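# Move amber bottle from case upright onto pale blue plate

## Task

Lift the amber bottle out of the case and set it standing on the pale blue plate with its cap on top. The case lid must stay open. The case, the clear bottle and the white plate must not be moved. At the end neither hand may touch the amber bottle, the clear bottle, or the lid or handle of the case.

## Robot and tools

Robot: two arms on a table. left_arm stands on the +y side, base at (-0.039, +0.272, 0) m; right_arm on the -y side, base at (+0.022, -0.260, 0) m. Both bases face +x with almost no yaw. left_arm carries a left hand and right_arm a right hand; the two hands are mirror images. Scene frame: origin at table-top height halfway between the nominal bases, +x out over the table, +z up. The names left and right do not match image sides.

Hand point axes (right hand): +z runs along the straight fingers toward the tips, +y comes out of the palm face, +x points across the palm away from the thumb. On the left hand +x points toward the thumb. The palm face is at y = -0.062 m; fingertips reach about 0.12 m past the hand point when straight. A rigid mast near the wrist on the palm side (z -0.16 to -0.11 m, up to y +0.06 m) can strike objects. Fingertips have rubber caps.

Tool execute_actions, argument actions: a list of actions, run one after another, each lasting 0.5 s. An action is a list of 1 to 15 rows, one row per 1/30 s step; if fewer than 15, the final row is held. Each row is one flat list of 48 numbers, all in [-1, 1], covering both arms even when one is idle, in this order: left dx, dy, dz, rx, ry, rz; left hand 16 hinge numbers; left current_limit, speed; then the same 24 for the right arm.

dx..rz are an offset, not a pose: measured from that arm's Hand target as it stood when the action began, along the Hand target's own axes (not the scene axes). Every row in an action is counted from that same start, so a row does not add to the previous row, but a new action adds on top of the last. Scale: 1.0 equals 0.6 m for dx, dy, dz and 180 degrees for the rotation vector rx, ry, rz. All zeros re-requests the current target.

The 16 hinge numbers are absolute goal angles, each scaled linearly between the hinge's stops, in this order: index_abd, index_mcp, index_pip, index_dip, middle_abd, middle_mcp, middle_pip, middle_dip, ring_abd, ring_mcp, ring_pip, ring_dip, thumb_cmc, thumb_axl, thumb_mcp, thumb_ipl. Straight values: _abd 0.00, _mcp -0.75, _pip -0.58, _dip -0.70, thumb_cmc -0.71, thumb_axl -0.68, thumb_mcp -0.23, thumb_ipl -0.17. Toward +1 the finger joints curl toward the palm, _abd spreads away from the thumb, thumb_cmc swings the thumb in front of the palm, thumb_axl rotates it about its own line. Zero is a real goal, so to keep a hand unchanged resend its hand_goal, hand_current_limit and hand_speed. current_limit maps -1..+1 onto 0..550 mA (minimum 11 mA); speed sets a goal-following rate of (speed + 1)/2 of 8.5 rad/s. Both persist; the start is current_limit +0.4, speed -0.6.

Argument cameras: names from cam_high, cam_low, cam_left_wrist, cam_right_wrist, or ["all"], or []. If omitted, images appear only for an empty actions list. An unknown name rejects the whole call. An empty actions list moves nothing and returns the full state with images.

Tool zoom_image: camera (one of the four) and region [x0, y0, x1, y1] in pixels from the top-left, at most 504 by 504, of that camera's newest image. cam_high and cam_low are 896x504, wrist cameras 616x616 fisheye.

Tool finished_scene: argument scene, the integer number of the current scene. It ends the scene for good; the goal must then hold without the robot.

Results: per arm end_effector_position (m) and end_effector_quat_wxyz in the scene frame, possibly off by a few cm; Hand target, the last commanded pose after clipping, from which the next offsets start; joint positions, velocities (omitted or marked within noise when still), joint torques (include arm weight, noisy). Per hand: hand_goal, hand_measured (same scale), hand_current_ma, hand_state per motor (moving, goal, blocked, overload), hand_current_limit, hand_speed. Motor temperatures, MOTOR HOT at 85 °C, OVER-TEMPERATURE FAULT when an arm drops at 100 °C.

Behaviour: each step the commanded orientation is limited to 40 degrees from the measured one, so turn in stages. The hand often rests short of or below its target, more when loaded; sagging adds up, so aim a bit high or resend the missing distance. Tiny moves may not start. To stop pressing, command back past the hand's actual spot. A finger presses only while its goal lies past the object's surface; deeper goal means harder grip, capped by current_limit.

Avoid: dropping or throwing the bottle, releasing moving objects, slamming into the table or case, anything leaving the table, hands touching or squeezing each other, motor currents at 495 mA or more for 5 s (shutdown), and long stretched or loaded holds that overheat motors. Objects may be nudged by outside pushes now and then.

Each tool is called after "Emit:" by a JSON object that holds its "name" and its "arguments".

## Session

Emit:
{"name": "execute_actions", "arguments": {"actions": []}}

Scene clock: 0.00 s.
left_arm: end_effector_position=(-0.0459, +0.7348, +0.2894) hand_goal=(+0.000, -0.754, -0.576, -0.696, +0.000, -0.754, -0.576, -0.696, +0.000, -0.754, -0.576, -0.696, -0.714, -0.678, -0.226, -0.168) hand_measured=(+0.000, -0.754, -0.576, -0.696, +0.000, -0.754, -0.576, -0.696, +0.000, -0.754, -0.576, -0.696, -0.714, -0.678, -0.226, -0.168) hand_current_ma=(+0, +0, +0, +0, +0, +0, +0, +0, +0, +0, +0, +0, +0, +0, +0, +0) hand_state=(goal, goal, goal, goal, goal, goal, goal, goal, goal, goal, goal, goal, goal, goal, goal, goal) hand_current_limit=0.40 hand_speed=-0.60 end_effector_quat_wxyz=(-0.107, +0.642, +0.759, -0.039) | right_arm: end_effector_position=(+0.6681, -0.4979, +0.3336) hand_goal=(+0.000, -0.754, -0.576, -0.696, +0.000, -0.754, -0.576, -0.696, +0.000, -0.754, -0.576, -0.696, -0.714, -0.678, -0.226, -0.168) hand_measured=(+0.000, -0.754, -0.576, -0.696, +0.000, -0.754, -0.576, -0.696, +0.000, -0.754, -0.576, -0.696, -0.714, -0.678, -0.226, -0.168) hand_current_ma=(+0, +0, +0, +0, +0, +0, +0, +0, +0, +0, +0, +0, +0, +0, +0, +0) hand_state=(goal, goal, goal, goal, goal, goal, goal, goal, goal, goal, goal, goal, goal, goal, goal, goal) hand_current_limit=0.40 hand_speed=-0.60 end_effector_quat_wxyz=(-0.082, +0.772, +0.220, +0.590)
Joint positions: left_arm=[1.687 1.406 1.487 -1.546 -0.204 1.533] | right_arm=[-0.464 1.53 1.303 -0.21 -0.818 1.102]
Joint velocities: within noise
Joint torques (N m): no reading
Motor temperatures (°C): left_arm=[23 20 24 21 21 23] | right_arm=[24 22 22 20 19 20]
Heat: left arm: hottest elbow 24 °C; right arm: hottest waist 24 °C.
Hand target: left_arm -0.0466, +0.7408, +0.2988; -0.116, +0.640, +0.759, -0.031 | right_arm +0.6736, -0.5006, +0.3418; -0.078, +0.768, +0.223, +0.595

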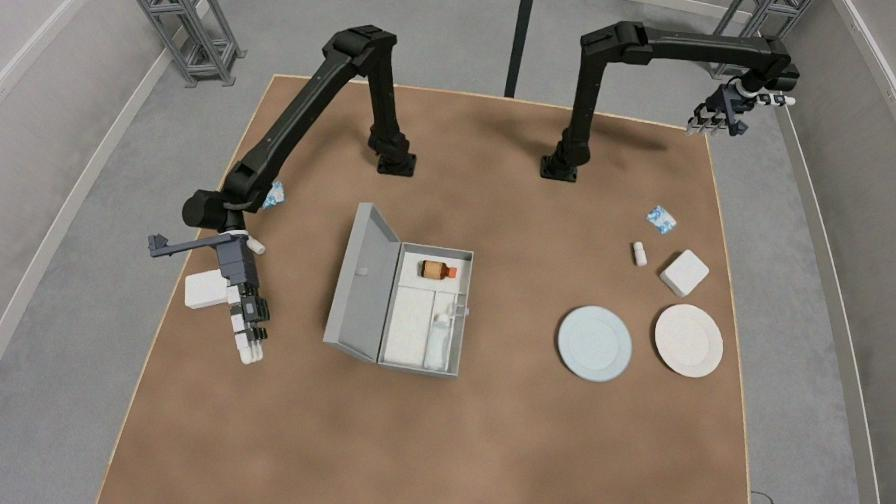

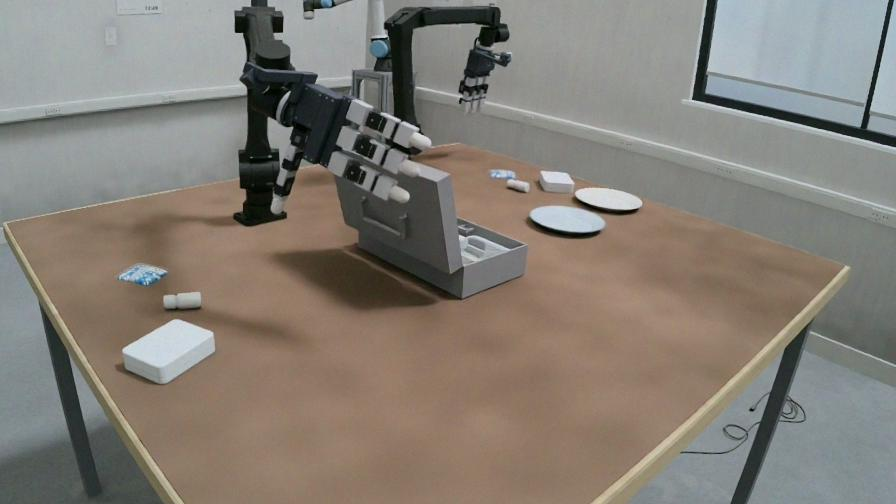

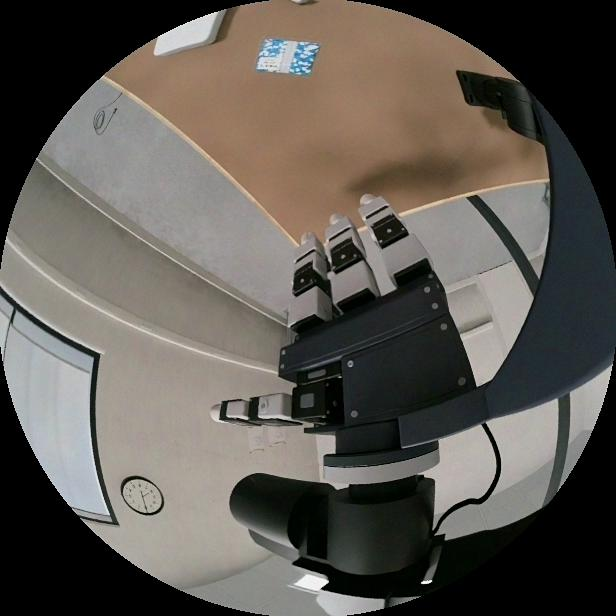

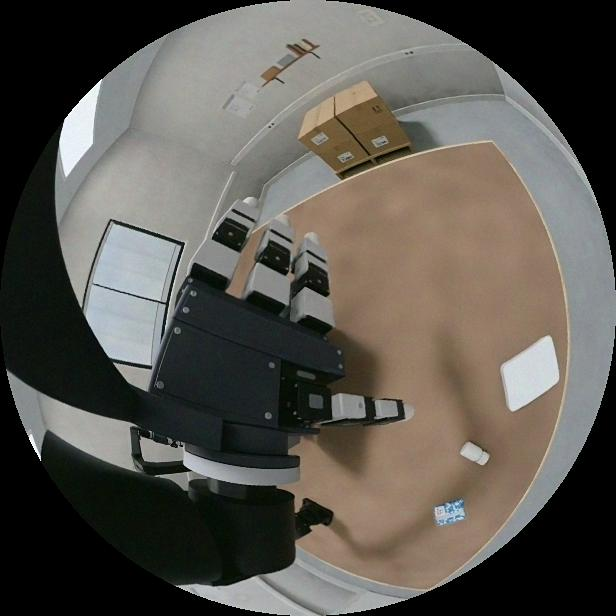

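Emit:
{"name": "zoom_image", "arguments": {"camera": "cam_high", "region": [310, 190, 490, 390]}}

Emit:
{"name": "zoom_image", "arguments": {"camera": "cam_high", "region": [395, 240, 475, 300]}}

Emit:
{"name": "zoom_image", "arguments": {"camera": "cam_low", "region": [320, 140, 660, 310]}}

Scaled by 2.520 from the camera's 896x504 image, which has a finer 1280x720 frame.

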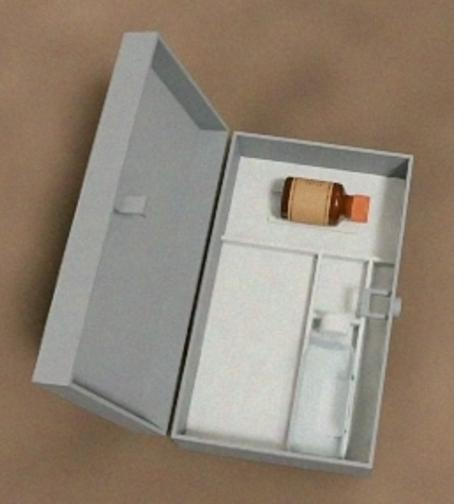

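Scaled by 6.300 from the camera's 896x504 image, which has a finer 1280x720 frame.

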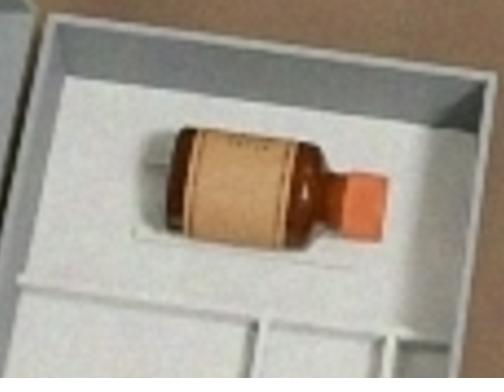

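Scaled by 1.482 from the camera's 896x504 image, which has a finer 1280x720 frame.

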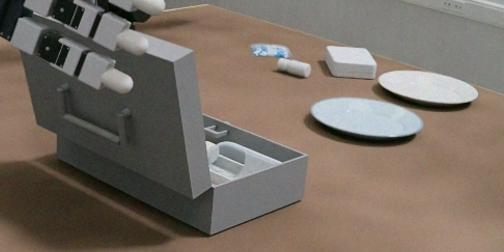

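Emit:
{"name": "execute_actions", "arguments": {"actions": [[[0,0,0,0,0,0,0,-0.754,-0.576,-0.696,0,-0.754,-0.576,-0.696,0,-0.754,-0.576,-0.696,-0.714,-0.678,-0.226,-0.168,0.4,-0.6,0.086,0.012,-0.026,0,0,0,0,-0.754,-0.576,-0.696,0,-0.754,-0.576,-0.696,0,0.479,0.591,-0.116,-0.714,-0.678,-0.226,-0.168,0.4,-0.6]],[[0,0,0,0,0,0,0,-0.754,-0.576,-0.696,0,-0.754,-0.576,-0.696,0,-0.754,-0.576,-0.696,-0.714,-0.678,-0.226,-0.168,0.4,-0.6,0.087,0.012,-0.027,0,0,0,0,-0.754,-0.576,-0.696,0,-0.754,-0.576,-0.696,0,0.479,0.591,-0.116,-0.714,-0.678,-0.226,-0.168,0.4,-0.6]],[[0,0,0,0,0,0,0,-0.754,-0.576,-0.696,0,-0.754,-0.576,-0.696,0,-0.754,-0.576,-0.696,-0.714,-0.678,-0.226,-0.168,0.4,-0.6,0.037,-0.142,0.083,0.009,0.001,-0.102,0,-0.754,-0.576,-0.696,0,-0.754,-0.576,-0.696,0,0.479,0.591,-0.116,-0.714,-0.678,-0.226,-0.168,0.4,-0.6]],[[0,0,0,0,0,0,0,-0.754,-0.576,-0.696,0,-0.754,-0.576,-0.696,0,-0.754,-0.576,-0.696,-0.714,-0.678,-0.226,-0.168,0.4,-0.6,0.07,-0.125,0.083,0.009,0.001,-0.102,0,-0.754,-0.576,-0.696,0,-0.754,-0.576,-0.696,0,0.479,0.591,-0.116,-0.714,-0.678,-0.226,-0.168,0.4,-0.6]]]}}

Scene clock: 304.83 s.
left_arm: end_effector_position=(-0.0459, +0.7348, +0.2894) hand_goal=(+0.000, -0.754, -0.576, -0.696, +0.000, -0.754, -0.576, -0.696, +0.000, -0.754, -0.576, -0.696, -0.714, -0.678, -0.226, -0.168) hand_measured=(+0.000, -0.752, -0.576, -0.696, +0.000, -0.752, -0.576, -0.696, +0.000, -0.752, -0.576, -0.696, -0.714, -0.678, -0.224, -0.168) hand_current_ma=(+0, +1, +0, +0, +0, +1, +0, +0, +0, +1, +0, +0, +0, +0, +1, +0) hand_state=(goal, goal, goal, goal, goal, goal, goal, goal, goal, goal, goal, goal, goal, goal, goal, goal) hand_current_limit=0.40 hand_speed=-0.60 end_effector_quat_wxyz=(-0.107, +0.642, +0.759, -0.039) | right_arm: end_effector_position=(+0.6892, -0.2952, +0.4382) hand_goal=(+0.000, -0.754, -0.576, -0.696, +0.000, -0.754, -0.576, -0.696, +0.000, +0.478, +0.590, -0.116, -0.714, -0.678, -0.226, -0.168) hand_measured=(-0.002, -0.760, -0.576, -0.696, -0.002, -0.758, -0.576, -0.696, -0.002, +0.474, +0.588, -0.118, -0.718, -0.678, -0.226, -0.168) hand_current_ma=(-4, -14, -1, +0, -4, -13, -1, +0, -3, -12, -2, -6, -11, +2, +0, +1) hand_state=(goal, goal, goal, goal, goal, goal, goal, goal, goal, goal, goal, goal, goal, goal, goal, goal) hand_current_limit=0.40 hand_speed=-0.60 end_effector_quat_wxyz=(+0.082, +0.658, +0.469, +0.583)
Joint positions: left_arm=[1.687 1.406 1.487 -1.546 -0.204 1.533] | right_arm=[-0.115 1.407 1.309 -0.269 -0.55 0.614]
Joint torques (N m): left_arm=[0.09 -10.7 10.4 0.43 -0.18 -0.03] | right_arm=[-1.03 -14.92 9.94 3.44 -0.02 -0.07]
Motor temperatures (°C): left_arm=[22 22 38 21 21 23] | right_arm=[23 28 42 20 20 19]
Heat: left arm: hottest elbow 38 °C; right arm: hottest elbow 42 °C.
Hand target: left_arm -0.0466, +0.7408, +0.2988; -0.116, +0.640, +0.759, -0.031 | right_arm +0.6905, -0.3010, +0.4357; +0.092, +0.655, +0.469, +0.585
Off the commanded pose: left_arm 0.011 m, 1 deg | right_arm 0.006 m, 1 deg.

Emit:
{"name": "execute_actions", "arguments": {"actions": [[[0,0,0,0,0,0,0,-0.754,-0.576,-0.696,0,-0.754,-0.576,-0.696,0,-0.754,-0.576,-0.696,-0.714,-0.678,-0.226,-0.168,0.4,-0.6,0.1165,-0.08,0.035,0.004,0.004,-0.098,0,-0.754,-0.576,-0.696,0,-0.754,-0.576,-0.696,0,0.479,0.591,-0.116,-0.714,-0.678,-0.226,-0.168,0.4,-0.6]],[[0,0,0,0,0,0,0,-0.754,-0.576,-0.696,0,-0.754,-0.576,-0.696,0,-0.754,-0.576,-0.696,-0.714,-0.678,-0.226,-0.168,0.4,-0.6,0.1355,-0.04,0.035,0.004,0.004,-0.098,0,-0.754,-0.576,-0.696,0,-0.754,-0.576,-0.696,0,0.479,0.591,-0.116,-0.714,-0.678,-0.226,-0.168,0.4,-0.6]],[[0,0,0,0,0,0,0,-0.754,-0.576,-0.696,0,-0.754,-0.576,-0.696,0,-0.754,-0.576,-0.696,-0.714,-0.678,-0.226,-0.168,0.4,-0.6,0.1445,-0.0225,-0.002,-0.011,0.005,-0.101,0,-0.754,-0.576,-0.696,0,-0.754,-0.576,-0.696,0,0.479,0.591,-0.116,-0.714,-0.678,-0.226,-0.168,0.4,-0.6]],[[0,0,0,0,0,0,0,-0.754,-0.576,-0.696,0,-0.754,-0.576,-0.696,0,-0.754,-0.576,-0.696,-0.714,-0.678,-0.226,-0.168,0.4,-0.6,0.144,0.023,-0.002,-0.011,0.005,-0.101,0,-0.754,-0.576,-0.696,0,-0.754,-0.576,-0.696,0,0.479,0.591,-0.116,-0.714,-0.678,-0.226,-0.168,0.4,-0.6]],[[0,0,0,0,0,0,0,-0.754,-0.576,-0.696,0,-0.754,-0.576,-0.696,0,-0.754,-0.576,-0.696,-0.714,-0.678,-0.226,-0.168,0.4,-0.6,0.112,0.021,-0.012,-0.002,0.004,-0.09,0,-0.754,-0.576,-0.696,0,-0.754,-0.576,-0.696,0,0.479,0.591,-0.116,-0.714,-0.678,-0.226,-0.168,0.4,-0.6]],[[0,0,0,0,0,0,0,-0.754,-0.576,-0.696,0,-0.754,-0.576,-0.696,0,-0.754,-0.576,-0.696,-0.714,-0.678,-0.226,-0.168,0.4,-0.6,0.102,0.051,-0.012,-0.002,0.004,-0.09,0,-0.754,-0.576,-0.696,0,-0.754,-0.576,-0.696,0,0.479,0.591,-0.116,-0.714,-0.678,-0.226,-0.168,0.4,-0.6]]], "cameras": ["cam_high"]}}

Scene clock: 321.87 s.
left_arm: end_effector_position=(-0.0459, +0.7348, +0.2894) hand_goal=(+0.000, -0.754, -0.576, -0.696, +0.000, -0.754, -0.576, -0.696, +0.000, -0.754, -0.576, -0.696, -0.714, -0.678, -0.226, -0.168) hand_measured=(+0.000, -0.752, -0.576, -0.696, +0.000, -0.752, -0.576, -0.696, +0.000, -0.752, -0.576, -0.696, -0.714, -0.678, -0.224, -0.168) hand_current_ma=(+0, +1, +0, +0, +0, +1, +0, +0, +0, +1, +0, +0, +0, +0, +1, +0) hand_state=(goal, goal, goal, goal, goal, goal, goal, goal, goal, goal, goal, goal, goal, goal, goal, goal) hand_current_limit=0.40 hand_speed=-0.60 end_effector_quat_wxyz=(-0.107, +0.642, +0.759, -0.039) | right_arm: end_effector_position=(+0.4886, +0.1251, +0.4340) hand_goal=(+0.000, -0.754, -0.576, -0.696, +0.000, -0.754, -0.576, -0.696, +0.000, +0.478, +0.590, -0.116, -0.714, -0.678, -0.226, -0.168) hand_measured=(+0.000, -0.762, -0.576, -0.696, +0.000, -0.760, -0.576, -0.696, -0.002, +0.474, +0.590, -0.118, -0.722, -0.678, -0.226, -0.168) hand_current_ma=(+2, -21, -1, +0, +1, -19, -1, +0, -2, -10, -1, -6, -23, +2, +1, +1) hand_state=(goal, goal, goal, goal, goal, goal, goal, goal, goal, goal, goal, goal, goal, goal, goal, goal) hand_current_limit=0.40 hand_speed=-0.60 end_effector_quat_wxyz=(+0.508, +0.008, +0.794, +0.334)
Joint positions: left_arm=[1.687 1.406 1.487 -1.546 -0.204 1.533] | right_arm=[0.591 1.259 1.056 -0.061 0.032 -0.971]
Joint torques (N m): left_arm=[0.09 -10.75 10.39 0.43 -0.18 -0.03] | right_arm=[-0.09 -13.74 9.57 3.26 0.12 0.17]
Heat: left arm: hottest elbow 38 °C; right arm: hottest elbow 40 °C.
Hand target: left_arm -0.0466, +0.7408, +0.2988; -0.116, +0.640, +0.759, -0.031 | right_arm +0.4847, +0.1238, +0.4319; +0.513, +0.003, +0.792, +0.331
Off the commanded pose: left_arm 0.011 m, 1 deg | right_arm 0.005 m, 1 deg.
Images, in order (width x height): cam_high 896x504.

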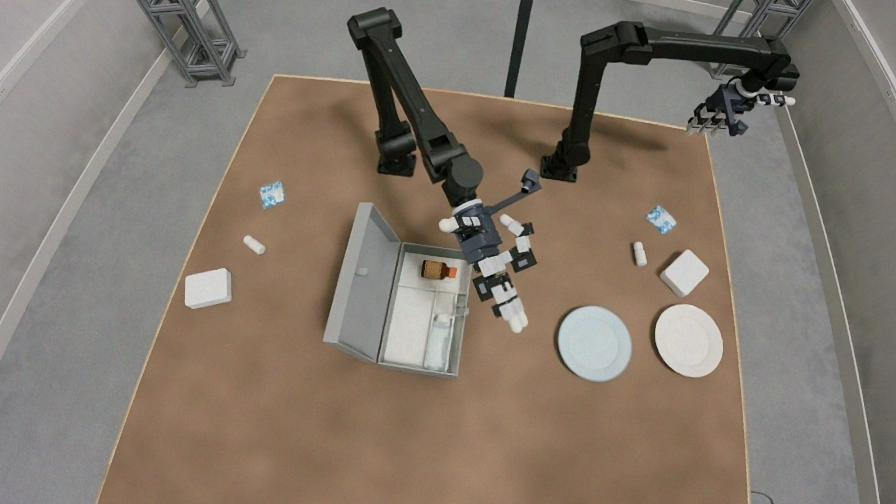

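Emit:
{"name": "execute_actions", "arguments": {"actions": [[[0,0,0,0,0,0,0,-0.754,-0.576,-0.696,0,-0.754,-0.576,-0.696,0,-0.754,-0.576,-0.696,-0.714,-0.678,-0.226,-0.168,0.4,-0.6,0.0975,-0.058,-0.126,0.1135,0.175,0,0,-0.754,-0.576,-0.696,0,-0.754,-0.576,-0.696,0,0.479,0.591,-0.116,-0.714,-0.678,-0.226,-0.168,0.4,-0.6]],[[0,0,0,0,0,0,0,-0.754,-0.576,-0.696,0,-0.754,-0.576,-0.696,0,-0.754,-0.576,-0.696,-0.714,-0.678,-0.226,-0.168,0.4,-0.6,0,0,0,0.1135,0.175,0,0,-0.754,-0.576,-0.696,0,-0.754,-0.576,-0.696,0,0.479,0.591,-0.116,-0.714,-0.678,-0.226,-0.168,0.4,-0.6]]]}}

Scene clock: 330.37 s.
left_arm: end_effector_position=(-0.0459, +0.7348, +0.2894) hand_goal=(+0.000, -0.754, -0.576, -0.696, +0.000, -0.754, -0.576, -0.696, +0.000, -0.754, -0.576, -0.696, -0.714, -0.678, -0.226, -0.168) hand_measured=(+0.000, -0.752, -0.576, -0.696, +0.000, -0.752, -0.576, -0.696, +0.000, -0.752, -0.576, -0.696, -0.714, -0.678, -0.224, -0.168) hand_current_ma=(+0, +1, +0, +0, +0, +1, +0, +0, +0, +1, +0, +0, +0, +0, +1, +0) hand_state=(goal, goal, goal, goal, goal, goal, goal, goal, goal, goal, goal, goal, goal, goal, goal, goal) hand_current_limit=0.40 hand_speed=-0.60 end_effector_quat_wxyz=(-0.107, +0.642, +0.759, -0.039) | right_arm: end_effector_position=(+0.3981, +0.0730, +0.3670) hand_goal=(+0.000, -0.754, -0.576, -0.696, +0.000, -0.754, -0.576, -0.696, +0.000, +0.478, +0.590, -0.116, -0.714, -0.678, -0.226, -0.168) hand_measured=(+0.002, -0.756, -0.576, -0.696, +0.002, -0.756, -0.576, -0.696, -0.002, +0.472, +0.590, -0.118, -0.718, -0.678, -0.224, -0.168) hand_current_ma=(+3, -5, -1, +0, +2, -5, -1, +0, -2, -17, -1, -6, -11, +2, +7, +1) hand_state=(goal, goal, goal, goal, goal, goal, goal, goal, goal, goal, goal, goal, goal, goal, goal, goal) hand_current_limit=0.40 hand_speed=-0.60 end_effector_quat_wxyz=(+0.048, +0.004, +0.998, +0.044)
Joint positions: left_arm=[1.687 1.406 1.487 -1.546 -0.204 1.533] | right_arm=[0.593 1.41 1.641 -1.672 -0.018 -0.957]
Joint torques (N m): left_arm=[0.09 -10.81 10.37 0.43 -0.18 -0.04] | right_arm=[-0.85 -11.63 13.5 0.08 -0.09 0.2]
Heat: left arm: hottest elbow 38 °C; right arm: hottest elbow 40 °C.
Hand target: left_arm -0.0466, +0.7408, +0.2988; -0.116, +0.640, +0.759, -0.031 | right_arm +0.4071, +0.0772, +0.3852; +0.001, +0.003, +1.000, +0.002
Off the commanded pose: left_arm 0.011 m, 1 deg | right_arm 0.021 m, 7 deg.
joint sent to its limit (right arm) — joint 4 (wrist pitch), lower limit. The joint targets are off in orientation, not in position.

Emit:
{"name": "execute_actions", "arguments": {"actions": [[[0,0,0,0,0,0,0,-0.754,-0.576,-0.696,0,-0.754,-0.576,-0.696,0,-0.754,-0.576,-0.696,-0.714,-0.678,-0.226,-0.168,0.4,-0.6,0.064,-0.04,0.113,0,0,0,0,-0.754,-0.576,-0.696,0,-0.754,-0.576,-0.696,0,0.479,0.591,-0.116,-0.714,-0.678,-0.226,-0.168,0.4,-0.6]],[[0,0,0,0,0,0,0,-0.754,-0.576,-0.696,0,-0.754,-0.576,-0.696,0,-0.754,-0.576,-0.696,-0.714,-0.678,-0.226,-0.168,0.4,-0.6,0.064,-0.04,0.113,0,0,0,0,-0.754,-0.576,-0.696,0,-0.754,-0.576,-0.696,0,0.479,0.591,-0.116,-0.714,-0.678,-0.226,-0.168,0.4,-0.6]]], "cameras": ["all"]}}

Emit:
{"name": "zoom_image", "arguments": {"camera": "cam_right_wrist", "region": [150, 50, 450, 350]}}

Emit:
{"name": "zoom_image", "arguments": {"camera": "cam_high", "region": [390, 230, 500, 330]}}

Scene clock: 340.57 s.
left_arm: end_effector_position=(-0.0459, +0.7348, +0.2894) hand_goal=(+0.000, -0.754, -0.576, -0.696, +0.000, -0.754, -0.576, -0.696, +0.000, -0.754, -0.576, -0.696, -0.714, -0.678, -0.226, -0.168) hand_measured=(+0.000, -0.752, -0.576, -0.696, +0.000, -0.752, -0.576, -0.696, +0.000, -0.752, -0.576, -0.696, -0.714, -0.678, -0.224, -0.168) hand_current_ma=(+0, +1, +0, +0, +0, +1, +0, +0, +0, +1, +0, +0, +0, +0, +1, +0) hand_state=(goal, goal, goal, goal, goal, goal, goal, goal, goal, goal, goal, goal, goal, goal, goal, goal) hand_current_limit=0.40 hand_speed=-0.60 end_effector_quat_wxyz=(-0.107, +0.642, +0.759, -0.039) | right_arm: end_effector_position=(+0.3347, +0.0281, +0.2548) hand_goal=(+0.000, -0.754, -0.576, -0.696, +0.000, -0.754, -0.576, -0.696, +0.000, +0.478, +0.590, -0.116, -0.714, -0.678, -0.226, -0.168) hand_measured=(+0.002, -0.754, -0.576, -0.696, +0.002, -0.754, -0.576, -0.696, -0.002, +0.470, +0.590, -0.118, -0.716, -0.678, -0.224, -0.168) hand_current_ma=(+2, +0, -1, +0, +2, +0, -1, +0, -2, -21, -1, -6, -4, +2, +9, +1) hand_state=(goal, goal, goal, goal, goal, goal, goal, goal, goal, goal, goal, goal, goal, goal, goal, goal) hand_current_limit=0.40 hand_speed=-0.60 end_effector_quat_wxyz=(+0.001, +0.002, +1.000, +0.001)
Joint positions: left_arm=[1.687 1.406 1.487 -1.546 -0.204 1.533] | right_arm=[0.598 1.262 1.236 -1.542 -0.001 -0.956]
Joint torques (N m): left_arm=[0.09 -10.75 10.4 0.44 -0.18 -0.03] | right_arm=[0.5 -11.46 7.68 0.9 -0.02 0.32]
Heat: left arm: hottest elbow 38 °C; right arm: hottest elbow 39 °C.
Hand target: left_arm -0.0466, +0.7408, +0.2988; -0.116, +0.640, +0.759, -0.031 | right_arm +0.3304, +0.0301, +0.2495; +0.001, +0.003, +1.000, +0.002
Off the commanded pose: left_arm 0.011 m, 1 deg | right_arm 0.007 m, 0 deg.

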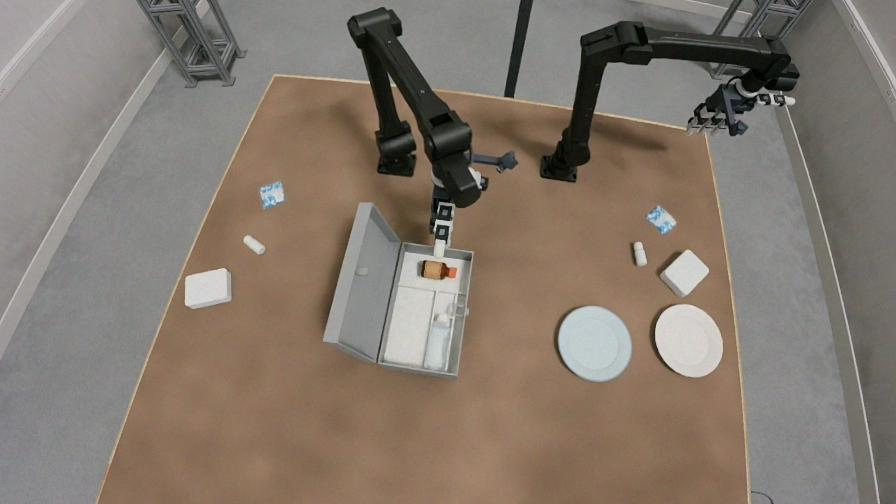

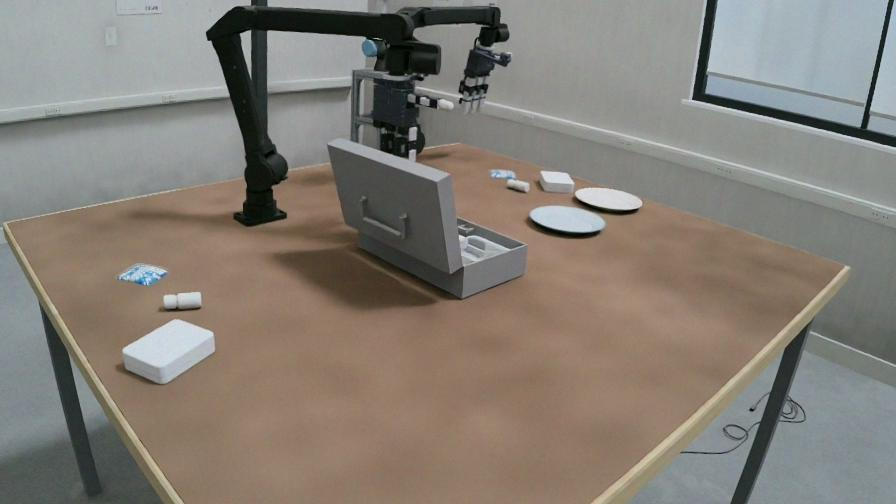

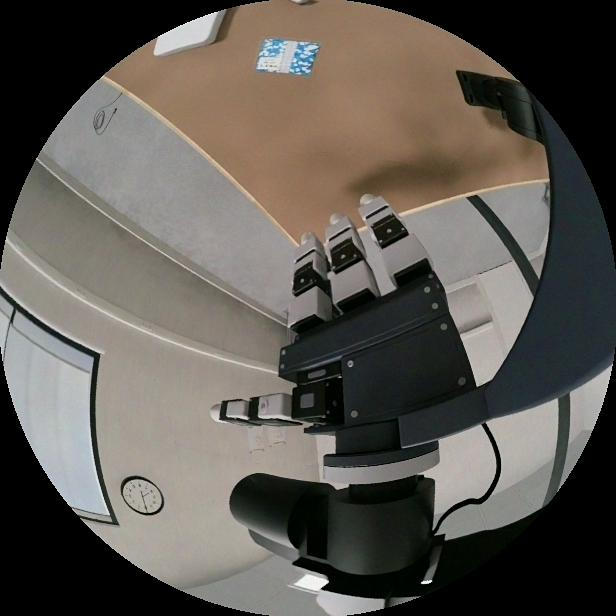

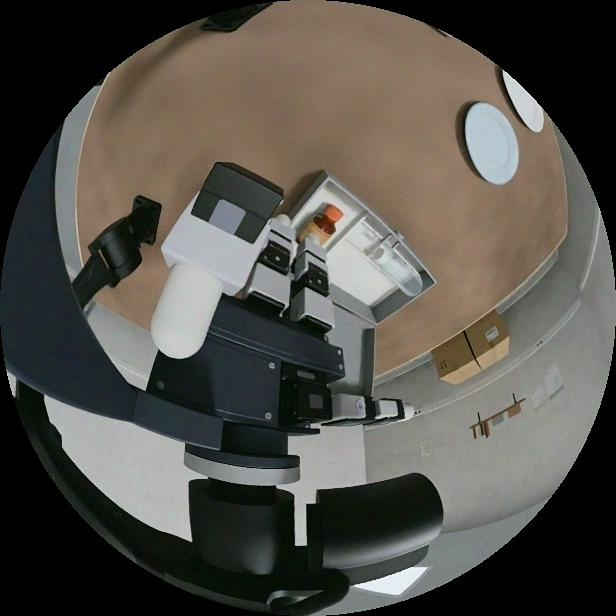

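Scaled by 1.680 from the camera's 616x616 image, which has a finer 880x880 frame.

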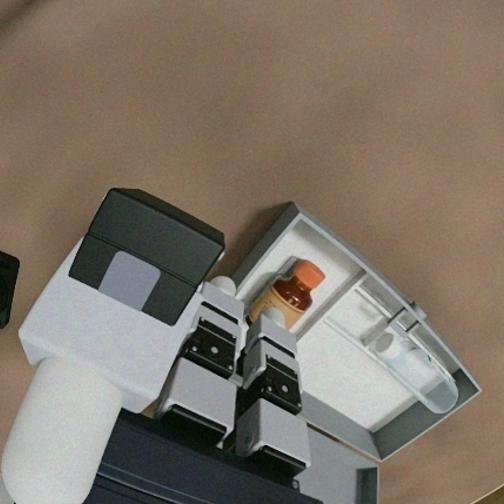

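Scaled by 4.582 from the camera's 896x504 image, which has a finer 1280x720 frame.

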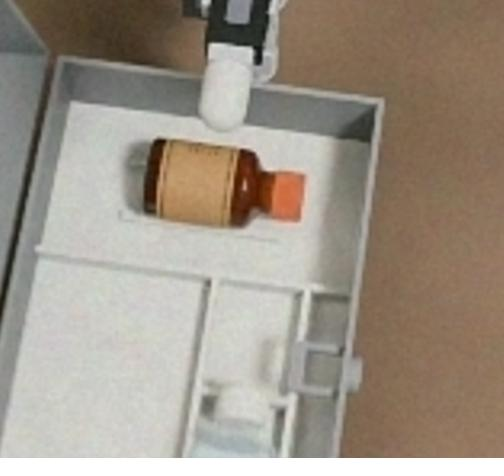

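Emit:
{"name": "zoom_image", "arguments": {"camera": "cam_right_wrist", "region": [290, 160, 440, 310]}}

Emit:
{"name": "zoom_image", "arguments": {"camera": "cam_low", "region": [440, 200, 540, 300]}}

Scaled by 3.360 from the camera's 616x616 image, which has a finer 880x880 frame.

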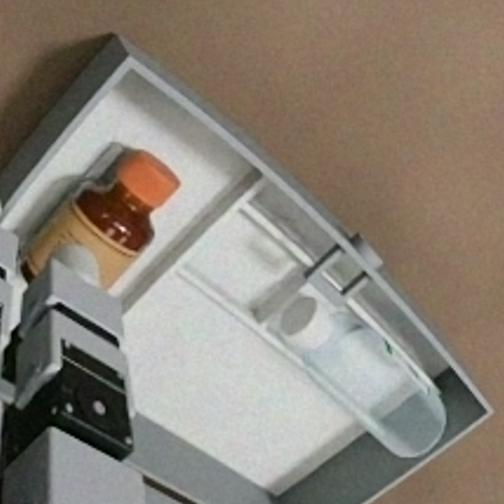

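Scaled by 5.040 from the camera's 896x504 image, which has a finer 1280x720 frame.

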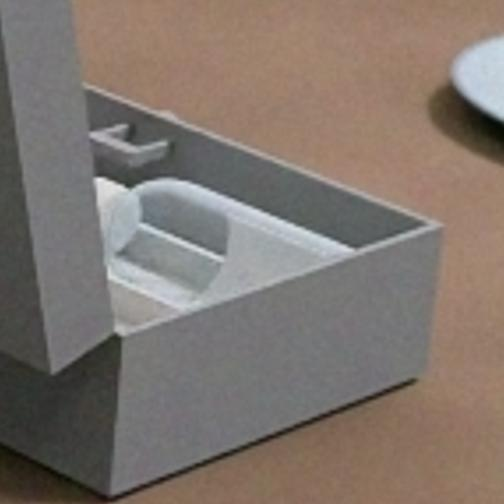

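Emit:
{"name": "execute_actions", "arguments": {"actions": [[[0,0,0,0,0,0,0,-0.754,-0.576,-0.696,0,-0.754,-0.576,-0.696,0,-0.754,-0.576,-0.696,-0.714,-0.678,-0.226,-0.168,0.4,-0.6,-0.083,0.037,0.055,0,0,0,-0.133,-0.754,-0.576,-0.696,0.133,-0.754,-0.576,-0.696,0,0.479,0.591,-0.116,-0.714,-0.678,-0.226,-0.168,0.4,-0.6]]], "cameras": ["cam_high","cam_right_wrist"]}}

Emit:
{"name": "zoom_image", "arguments": {"camera": "cam_high", "region": [400, 240, 480, 300]}}

Emit:
{"name": "zoom_image", "arguments": {"camera": "cam_right_wrist", "region": [200, 150, 400, 350]}}

Scene clock: 381.50 s.
left_arm: end_effector_position=(-0.0459, +0.7348, +0.2894) hand_goal=(+0.000, -0.754, -0.576, -0.696, +0.000, -0.754, -0.576, -0.696, +0.000, -0.754, -0.576, -0.696, -0.714, -0.678, -0.226, -0.168) hand_measured=(+0.000, -0.752, -0.576, -0.696, +0.000, -0.752, -0.576, -0.696, +0.000, -0.752, -0.576, -0.696, -0.714, -0.678, -0.224, -0.168) hand_current_ma=(+0, +1, +0, +0, +0, +1, +0, +0, +0, +1, +0, +0, +0, +0, +1, +0) hand_state=(goal, goal, goal, goal, goal, goal, goal, goal, goal, goal, goal, goal, goal, goal, goal, goal) hand_current_limit=0.40 hand_speed=-0.60 end_effector_quat_wxyz=(-0.107, +0.642, +0.759, -0.039) | right_arm: end_effector_position=(+0.3668, +0.0482, +0.2043) hand_goal=(-0.134, -0.754, -0.576, -0.696, +0.132, -0.754, -0.576, -0.696, +0.000, +0.478, +0.590, -0.116, -0.714, -0.678, -0.226, -0.168) hand_measured=(-0.130, -0.754, -0.576, -0.696, +0.128, -0.754, -0.576, -0.696, -0.002, +0.470, +0.590, -0.118, -0.716, -0.678, -0.224, -0.168) hand_current_ma=(+9, +0, -1, +0, -9, +0, -1, +0, -2, -21, -1, -6, -4, +2, +9, +1) hand_state=(goal, goal, goal, goal, goal, goal, goal, goal, goal, goal, goal, goal, goal, goal, goal, goal) hand_current_limit=0.40 hand_speed=-0.60 end_effector_quat_wxyz=(-0.015, +0.003, +1.000, -0.009)
Joint positions: left_arm=[1.687 1.406 1.487 -1.546 -0.204 1.533] | right_arm=[0.593 1.397 1.236 -1.444 -0.001 -0.96]
Joint torques (N m): left_arm=[0.09 -10.81 10.39 0.43 -0.19 -0.03] | right_arm=[-0.97 -11.99 11.3 0.8 0 0.08]
Motor temperatures (°C): left_arm=[22 22 39 21 21 23] | right_arm=[23 25 37 20 19 19]
Heat: left arm: hottest elbow 39 °C; right arm: hottest elbow 37 °C.
Hand target: left_arm -0.0466, +0.7408, +0.2988; -0.116, +0.640, +0.759, -0.031 | right_arm +0.3804, +0.0521, +0.2166; +0.001, +0.003, +1.000, +0.002
Off the commanded pose: left_arm 0.011 m, 1 deg | right_arm 0.019 m, 2 deg.
Images, in order (width x height): cam_high 896x504, cam_right_wrist 616x616.

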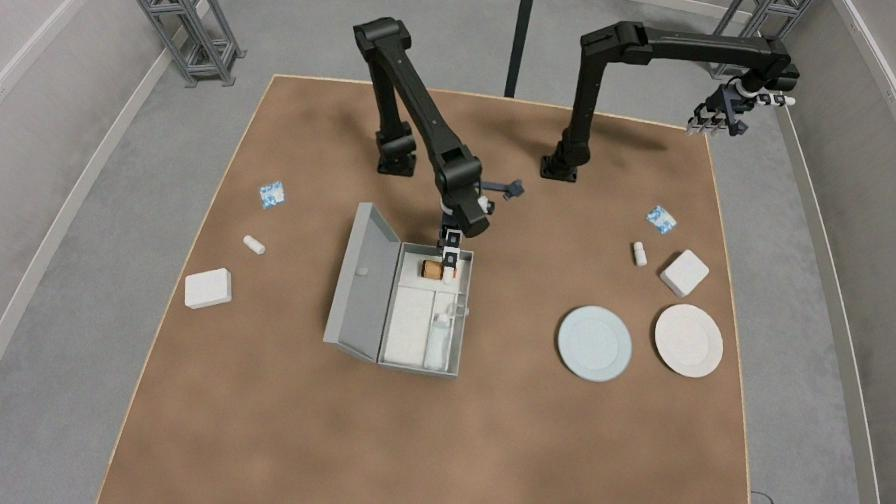

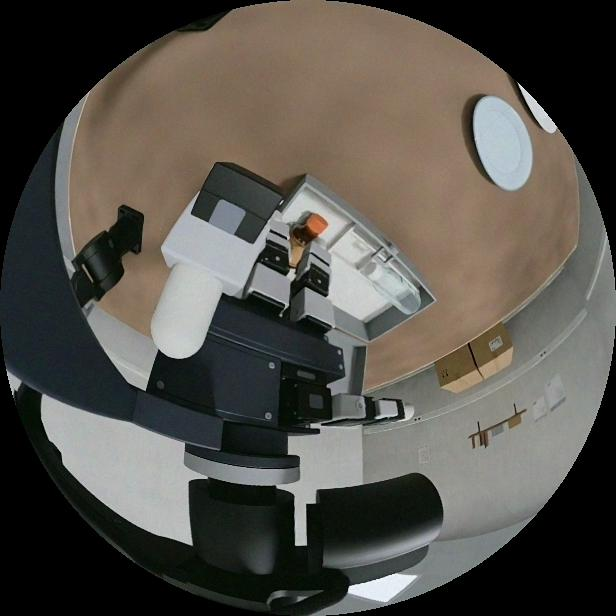

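Scaled by 6.300 from the camera's 896x504 image, which has a finer 1280x720 frame.

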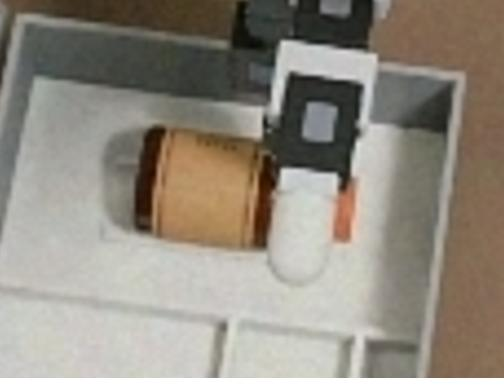

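Scaled by 2.520 from the camera's 616x616 image, which has a finer 880x880 frame.

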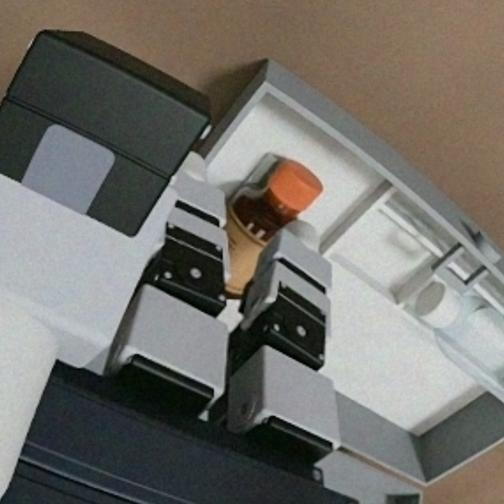

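Emit:
{"name": "execute_actions", "arguments": {"actions": [[[0,0,0,0,0,0,0,-0.754,-0.576,-0.696,0,-0.754,-0.576,-0.696,0,-0.754,-0.576,-0.696,-0.714,-0.678,-0.226,-0.168,0.4,-0.6,0.0173,-0.0035,0.0477,0,0,0,-0.11,-0.754,-0.576,-0.696,0.11,-0.754,-0.576,-0.696,0,0.479,0.591,-0.116,-0.714,-0.678,-0.226,-0.168,0.4,-0.6]]], "cameras": ["cam_high","cam_right_wrist"]}}

Emit:
{"name": "zoom_image", "arguments": {"camera": "cam_high", "region": [400, 240, 480, 300]}}

Emit:
{"name": "zoom_image", "arguments": {"camera": "cam_right_wrist", "region": [240, 160, 360, 280]}}

Scene clock: 403.90 s.
left_arm: end_effector_position=(-0.0459, +0.7348, +0.2894) hand_goal=(+0.000, -0.754, -0.576, -0.696, +0.000, -0.754, -0.576, -0.696, +0.000, -0.754, -0.576, -0.696, -0.714, -0.678, -0.226, -0.168) hand_measured=(+0.000, -0.752, -0.576, -0.696, +0.000, -0.752, -0.576, -0.696, +0.000, -0.752, -0.576, -0.696, -0.714, -0.678, -0.224, -0.168) hand_current_ma=(+0, +1, +0, +0, +0, +1, +0, +0, +0, +1, +0, +0, +0, +0, +1, +0) hand_state=(goal, goal, goal, goal, goal, goal, goal, goal, goal, goal, goal, goal, goal, goal, goal, goal) hand_current_limit=0.40 hand_speed=-0.60 end_effector_quat_wxyz=(-0.107, +0.642, +0.759, -0.039) | right_arm: end_effector_position=(+0.3722, +0.0519, +0.1942) hand_goal=(-0.110, -0.754, -0.576, -0.696, +0.110, -0.754, -0.576, -0.696, +0.000, +0.478, +0.590, -0.116, -0.714, -0.678, -0.226, -0.168) hand_measured=(-0.112, -0.754, -0.576, -0.696, +0.112, -0.754, -0.576, -0.696, -0.002, +0.470, +0.590, -0.118, -0.716, -0.678, -0.224, -0.168) hand_current_ma=(-5, +0, -1, +0, +3, +2, +0, +0, -2, -22, -1, -6, -4, +2, +10, +1) hand_state=(goal, goal, goal, goal, goal, goal, goal, goal, goal, goal, goal, goal, goal, goal, goal, goal) hand_current_limit=0.40 hand_speed=-0.60 end_effector_quat_wxyz=(+0.001, +0.003, +1.000, +0.002)
Joint positions: left_arm=[1.687 1.406 1.487 -1.546 -0.204 1.533] | right_arm=[0.593 1.395 1.2 -1.372 -0.001 -0.96]
Joint torques (N m): left_arm=[0.15 -10.81 10.41 0.44 -0.18 -0.03] | right_arm=[-0.09 -12.92 7.54 1.05 -0.02 0.2]
Heat: left arm: hottest elbow 39 °C; right arm: hottest elbow 37 °C.
Hand target: left_arm -0.0466, +0.7408, +0.2988; -0.116, +0.640, +0.759, -0.031 | right_arm +0.3700, +0.0502, +0.1879; +0.001, +0.003, +1.000, +0.002
Off the commanded pose: left_arm 0.011 m, 1 deg | right_arm 0.007 m, 0 deg.
Images, in order (width x height): cam_high 896x504, cam_right_wrist 616x616.

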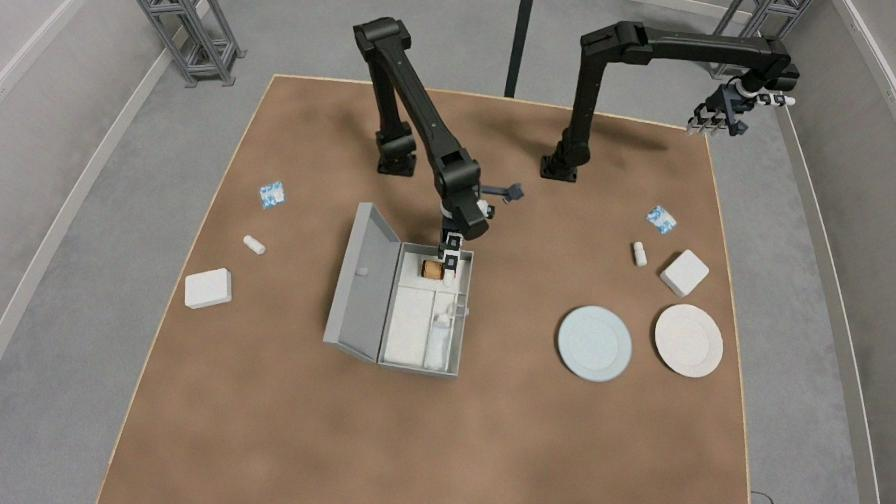

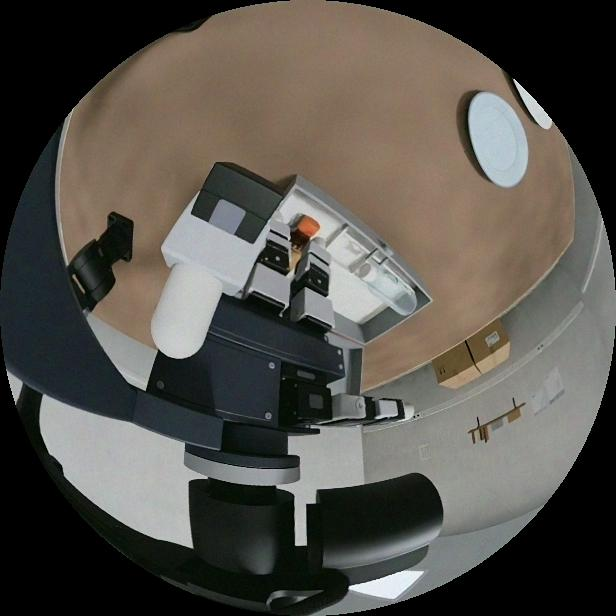

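Scaled by 6.300 from the camera's 896x504 image, which has a finer 1280x720 frame.

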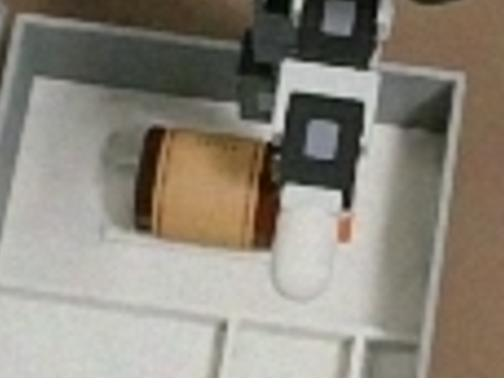

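Scaled by 4.200 from the camera's 616x616 image, which has a finer 880x880 frame.

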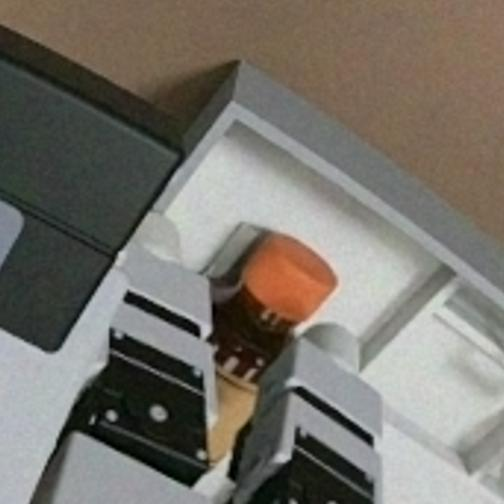

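Emit:
{"name": "execute_actions", "arguments": {"actions": [[[0,0,0,0,0,0,0,-0.754,-0.576,-0.696,0,-0.754,-0.576,-0.696,0,-0.754,-0.576,-0.696,-0.714,-0.678,-0.226,-0.168,0.4,-0.6,0,0,0,0,0,0,0.08,-0.754,-0.576,-0.696,-0.08,-0.754,-0.576,-0.696,0,0.479,0.591,-0.116,-0.714,-0.678,-0.226,-0.168,0,-0.8]]], "cameras": ["cam_high","cam_right_wrist"]}}

Emit:
{"name": "zoom_image", "arguments": {"camera": "cam_high", "region": [400, 240, 480, 300]}}

Emit:
{"name": "zoom_image", "arguments": {"camera": "cam_right_wrist", "region": [240, 160, 360, 280]}}

Scene clock: 541.93 s.
left_arm: end_effector_position=(-0.0459, +0.7348, +0.2894) hand_goal=(+0.000, -0.754, -0.576, -0.696, +0.000, -0.754, -0.576, -0.696, +0.000, -0.754, -0.576, -0.696, -0.714, -0.678, -0.226, -0.168) hand_measured=(+0.000, -0.752, -0.576, -0.696, +0.000, -0.752, -0.576, -0.696, +0.000, -0.752, -0.576, -0.696, -0.714, -0.678, -0.224, -0.168) hand_current_ma=(+0, +1, +0, +0, +0, +1, +0, +0, +0, +1, +0, +0, +0, +0, +1, +0) hand_state=(goal, goal, goal, goal, goal, goal, goal, goal, goal, goal, goal, goal, goal, goal, goal, goal) hand_current_limit=0.40 hand_speed=-0.60 end_effector_quat_wxyz=(-0.107, +0.642, +0.759, -0.039) | right_arm: end_effector_position=(+0.3726, +0.0522, +0.1943) hand_goal=(+0.080, -0.754, -0.576, -0.696, -0.080, -0.754, -0.576, -0.696, +0.000, +0.478, +0.590, -0.116, -0.714, -0.678, -0.226, -0.168) hand_measured=(+0.076, -0.754, -0.576, -0.696, -0.076, -0.754, -0.576, -0.696, -0.002, +0.470, +0.590, -0.118, -0.716, -0.678, -0.224, -0.168) hand_current_ma=(-10, +0, -1, +0, +8, +2, +0, +0, -2, -22, -1, -6, -4, +2, +10, +1) hand_state=(goal, goal, goal, goal, goal, goal, goal, goal, goal, goal, goal, goal, goal, goal, goal, goal) hand_current_limit=0.00 hand_speed=-0.80 end_effector_quat_wxyz=(+0.002, +0.003, +1.000, +0.002)
Joint positions: left_arm=[1.687 1.406 1.487 -1.546 -0.204 1.533] | right_arm=[0.593 1.395 1.2 -1.37 -0.001 -0.96]
Joint torques (N m): left_arm=[0.09 -10.81 10.39 0.42 -0.18 -0.03] | right_arm=[-0.44 -13.22 7.42 0.91 0.01 0.21]
Heat: left arm: hottest elbow 40 °C; right arm: hottest elbow 36 °C.
Hand target: left_arm -0.0466, +0.7408, +0.2988; -0.116, +0.640, +0.759, -0.031 | right_arm +0.3701, +0.0502, +0.1879; +0.001, +0.003, +1.000, +0.002
Off the commanded pose: left_arm 0.011 m, 1 deg | right_arm 0.007 m, 0 deg.
Images, in order (width x height): cam_high 896x504, cam_right_wrist 616x616.

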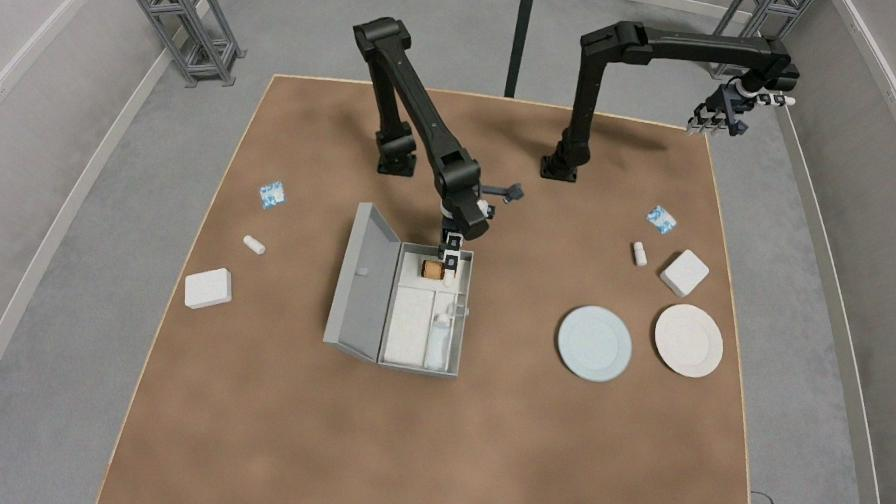

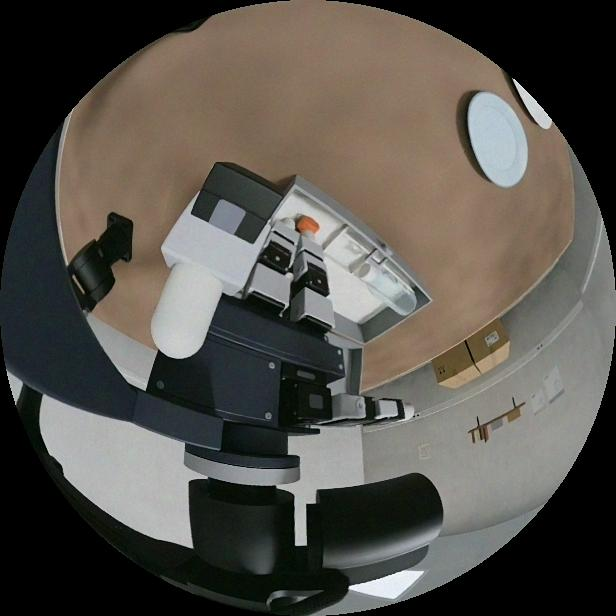

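Scaled by 6.300 from the camera's 896x504 image, which has a finer 1280x720 frame.

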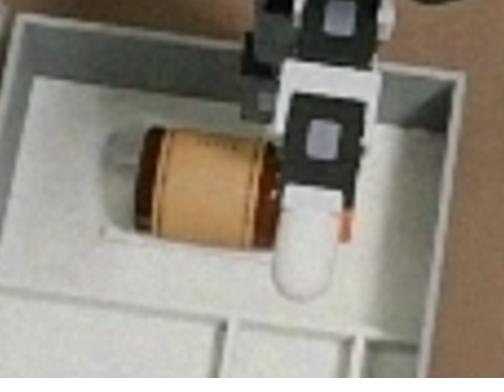

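Scaled by 4.200 from the camera's 616x616 image, which has a finer 880x880 frame.

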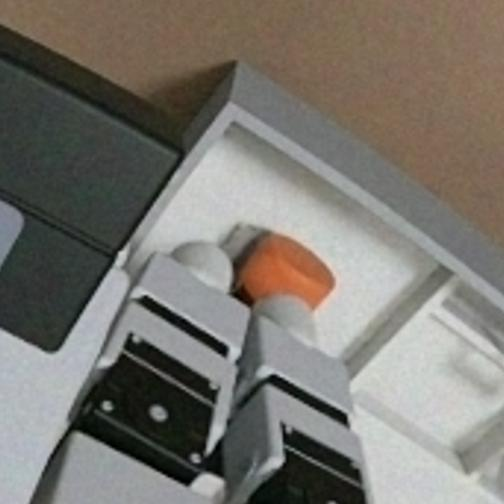

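Emit:
{"name": "execute_actions", "arguments": {"actions": [[[0,0,0,0,0,0,0,-0.754,-0.576,-0.696,0,-0.754,-0.576,-0.696,0,-0.754,-0.576,-0.696,-0.714,-0.678,-0.226,-0.168,0.4,-0.6,-0.03,-0.003,0,0,0,0,-0.12,-0.754,-0.576,-0.696,0.12,-0.754,-0.576,-0.696,0,0.479,0.591,-0.116,-0.714,-0.678,-0.226,-0.168,0.4,-0.6]],[[0,0,0,0,0,0,0,-0.754,-0.576,-0.696,0,-0.754,-0.576,-0.696,0,-0.754,-0.576,-0.696,-0.714,-0.678,-0.226,-0.168,0.4,-0.6,0,0,0.033,0,0,0,-0.12,-0.754,-0.576,-0.696,0.12,-0.754,-0.576,-0.696,0,0.479,0.591,-0.116,-0.714,-0.678,-0.226,-0.168,0.4,-0.6]]], "cameras": ["cam_right_wrist"]}}

Emit:
{"name": "zoom_image", "arguments": {"camera": "cam_right_wrist", "region": [240, 160, 360, 280]}}

Scene clock: 556.57 s.
left_arm: end_effector_position=(-0.0459, +0.7348, +0.2894) hand_goal=(+0.000, -0.754, -0.576, -0.696, +0.000, -0.754, -0.576, -0.696, +0.000, -0.754, -0.576, -0.696, -0.714, -0.678, -0.226, -0.168) hand_measured=(+0.000, -0.752, -0.576, -0.696, +0.000, -0.752, -0.576, -0.696, +0.000, -0.752, -0.576, -0.696, -0.714, -0.678, -0.224, -0.168) hand_current_ma=(+0, +1, +0, +0, +0, +1, +0, +0, +0, +1, +0, +0, +0, +0, +1, +0) hand_state=(goal, goal, goal, goal, goal, goal, goal, goal, goal, goal, goal, goal, goal, goal, goal, goal) hand_current_limit=0.40 hand_speed=-0.60 end_effector_quat_wxyz=(-0.107, +0.642, +0.759, -0.039) | right_arm: end_effector_position=(+0.3862, +0.0527, +0.1848) hand_goal=(-0.120, -0.754, -0.576, -0.696, +0.120, -0.754, -0.576, -0.696, +0.000, +0.478, +0.590, -0.116, -0.714, -0.678, -0.226, -0.168) hand_measured=(-0.116, -0.754, -0.576, -0.696, +0.122, -0.752, -0.574, -0.696, -0.002, +0.470, +0.590, -0.118, -0.716, -0.678, -0.224, -0.168) hand_current_ma=(+10, +0, -1, +0, +5, +4, +3, +2, -2, -22, -1, -6, -4, +2, +10, +1) hand_state=(goal, goal, goal, goal, goal, goal, goal, goal, goal, goal, goal, goal, goal, goal, goal, goal) hand_current_limit=0.40 hand_speed=-0.60 end_effector_quat_wxyz=(+0.011, +0.004, +1.000, +0.009)
Joint positions: left_arm=[1.687 1.406 1.487 -1.546 -0.204 1.533] | right_arm=[0.575 1.416 1.192 -1.319 -0.003 -0.976]
Joint torques (N m): left_arm=[0.15 -10.75 10.39 0.44 -0.19 -0.03] | right_arm=[-1.08 -11.34 7.75 1.05 0.04 0.05]
Heat: left arm: hottest elbow 40 °C; right arm: hottest elbow 36 °C.
Hand target: left_arm -0.0466, +0.7408, +0.2988; -0.116, +0.640, +0.759, -0.031 | right_arm +0.3881, +0.0484, +0.1682; +0.001, +0.003, +1.000, +0.002
Off the commanded pose: left_arm 0.011 m, 1 deg | right_arm 0.017 m, 1 deg.
Images, in order (width x height): cam_right_wrist 616x616.

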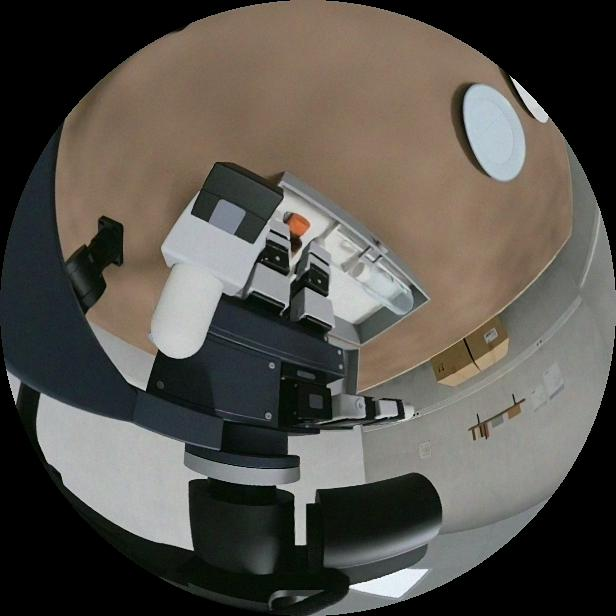

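Scaled by 4.200 from the camera's 616x616 image, which has a finer 880x880 frame.

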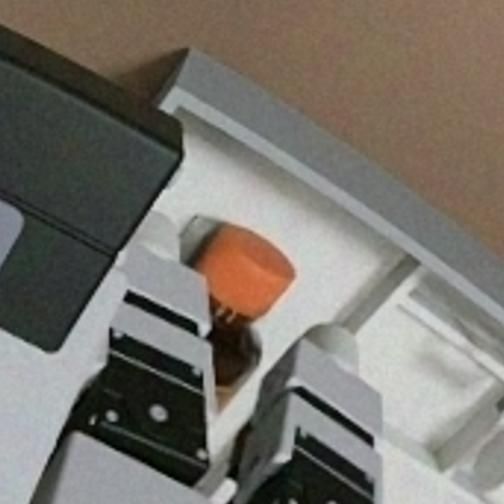

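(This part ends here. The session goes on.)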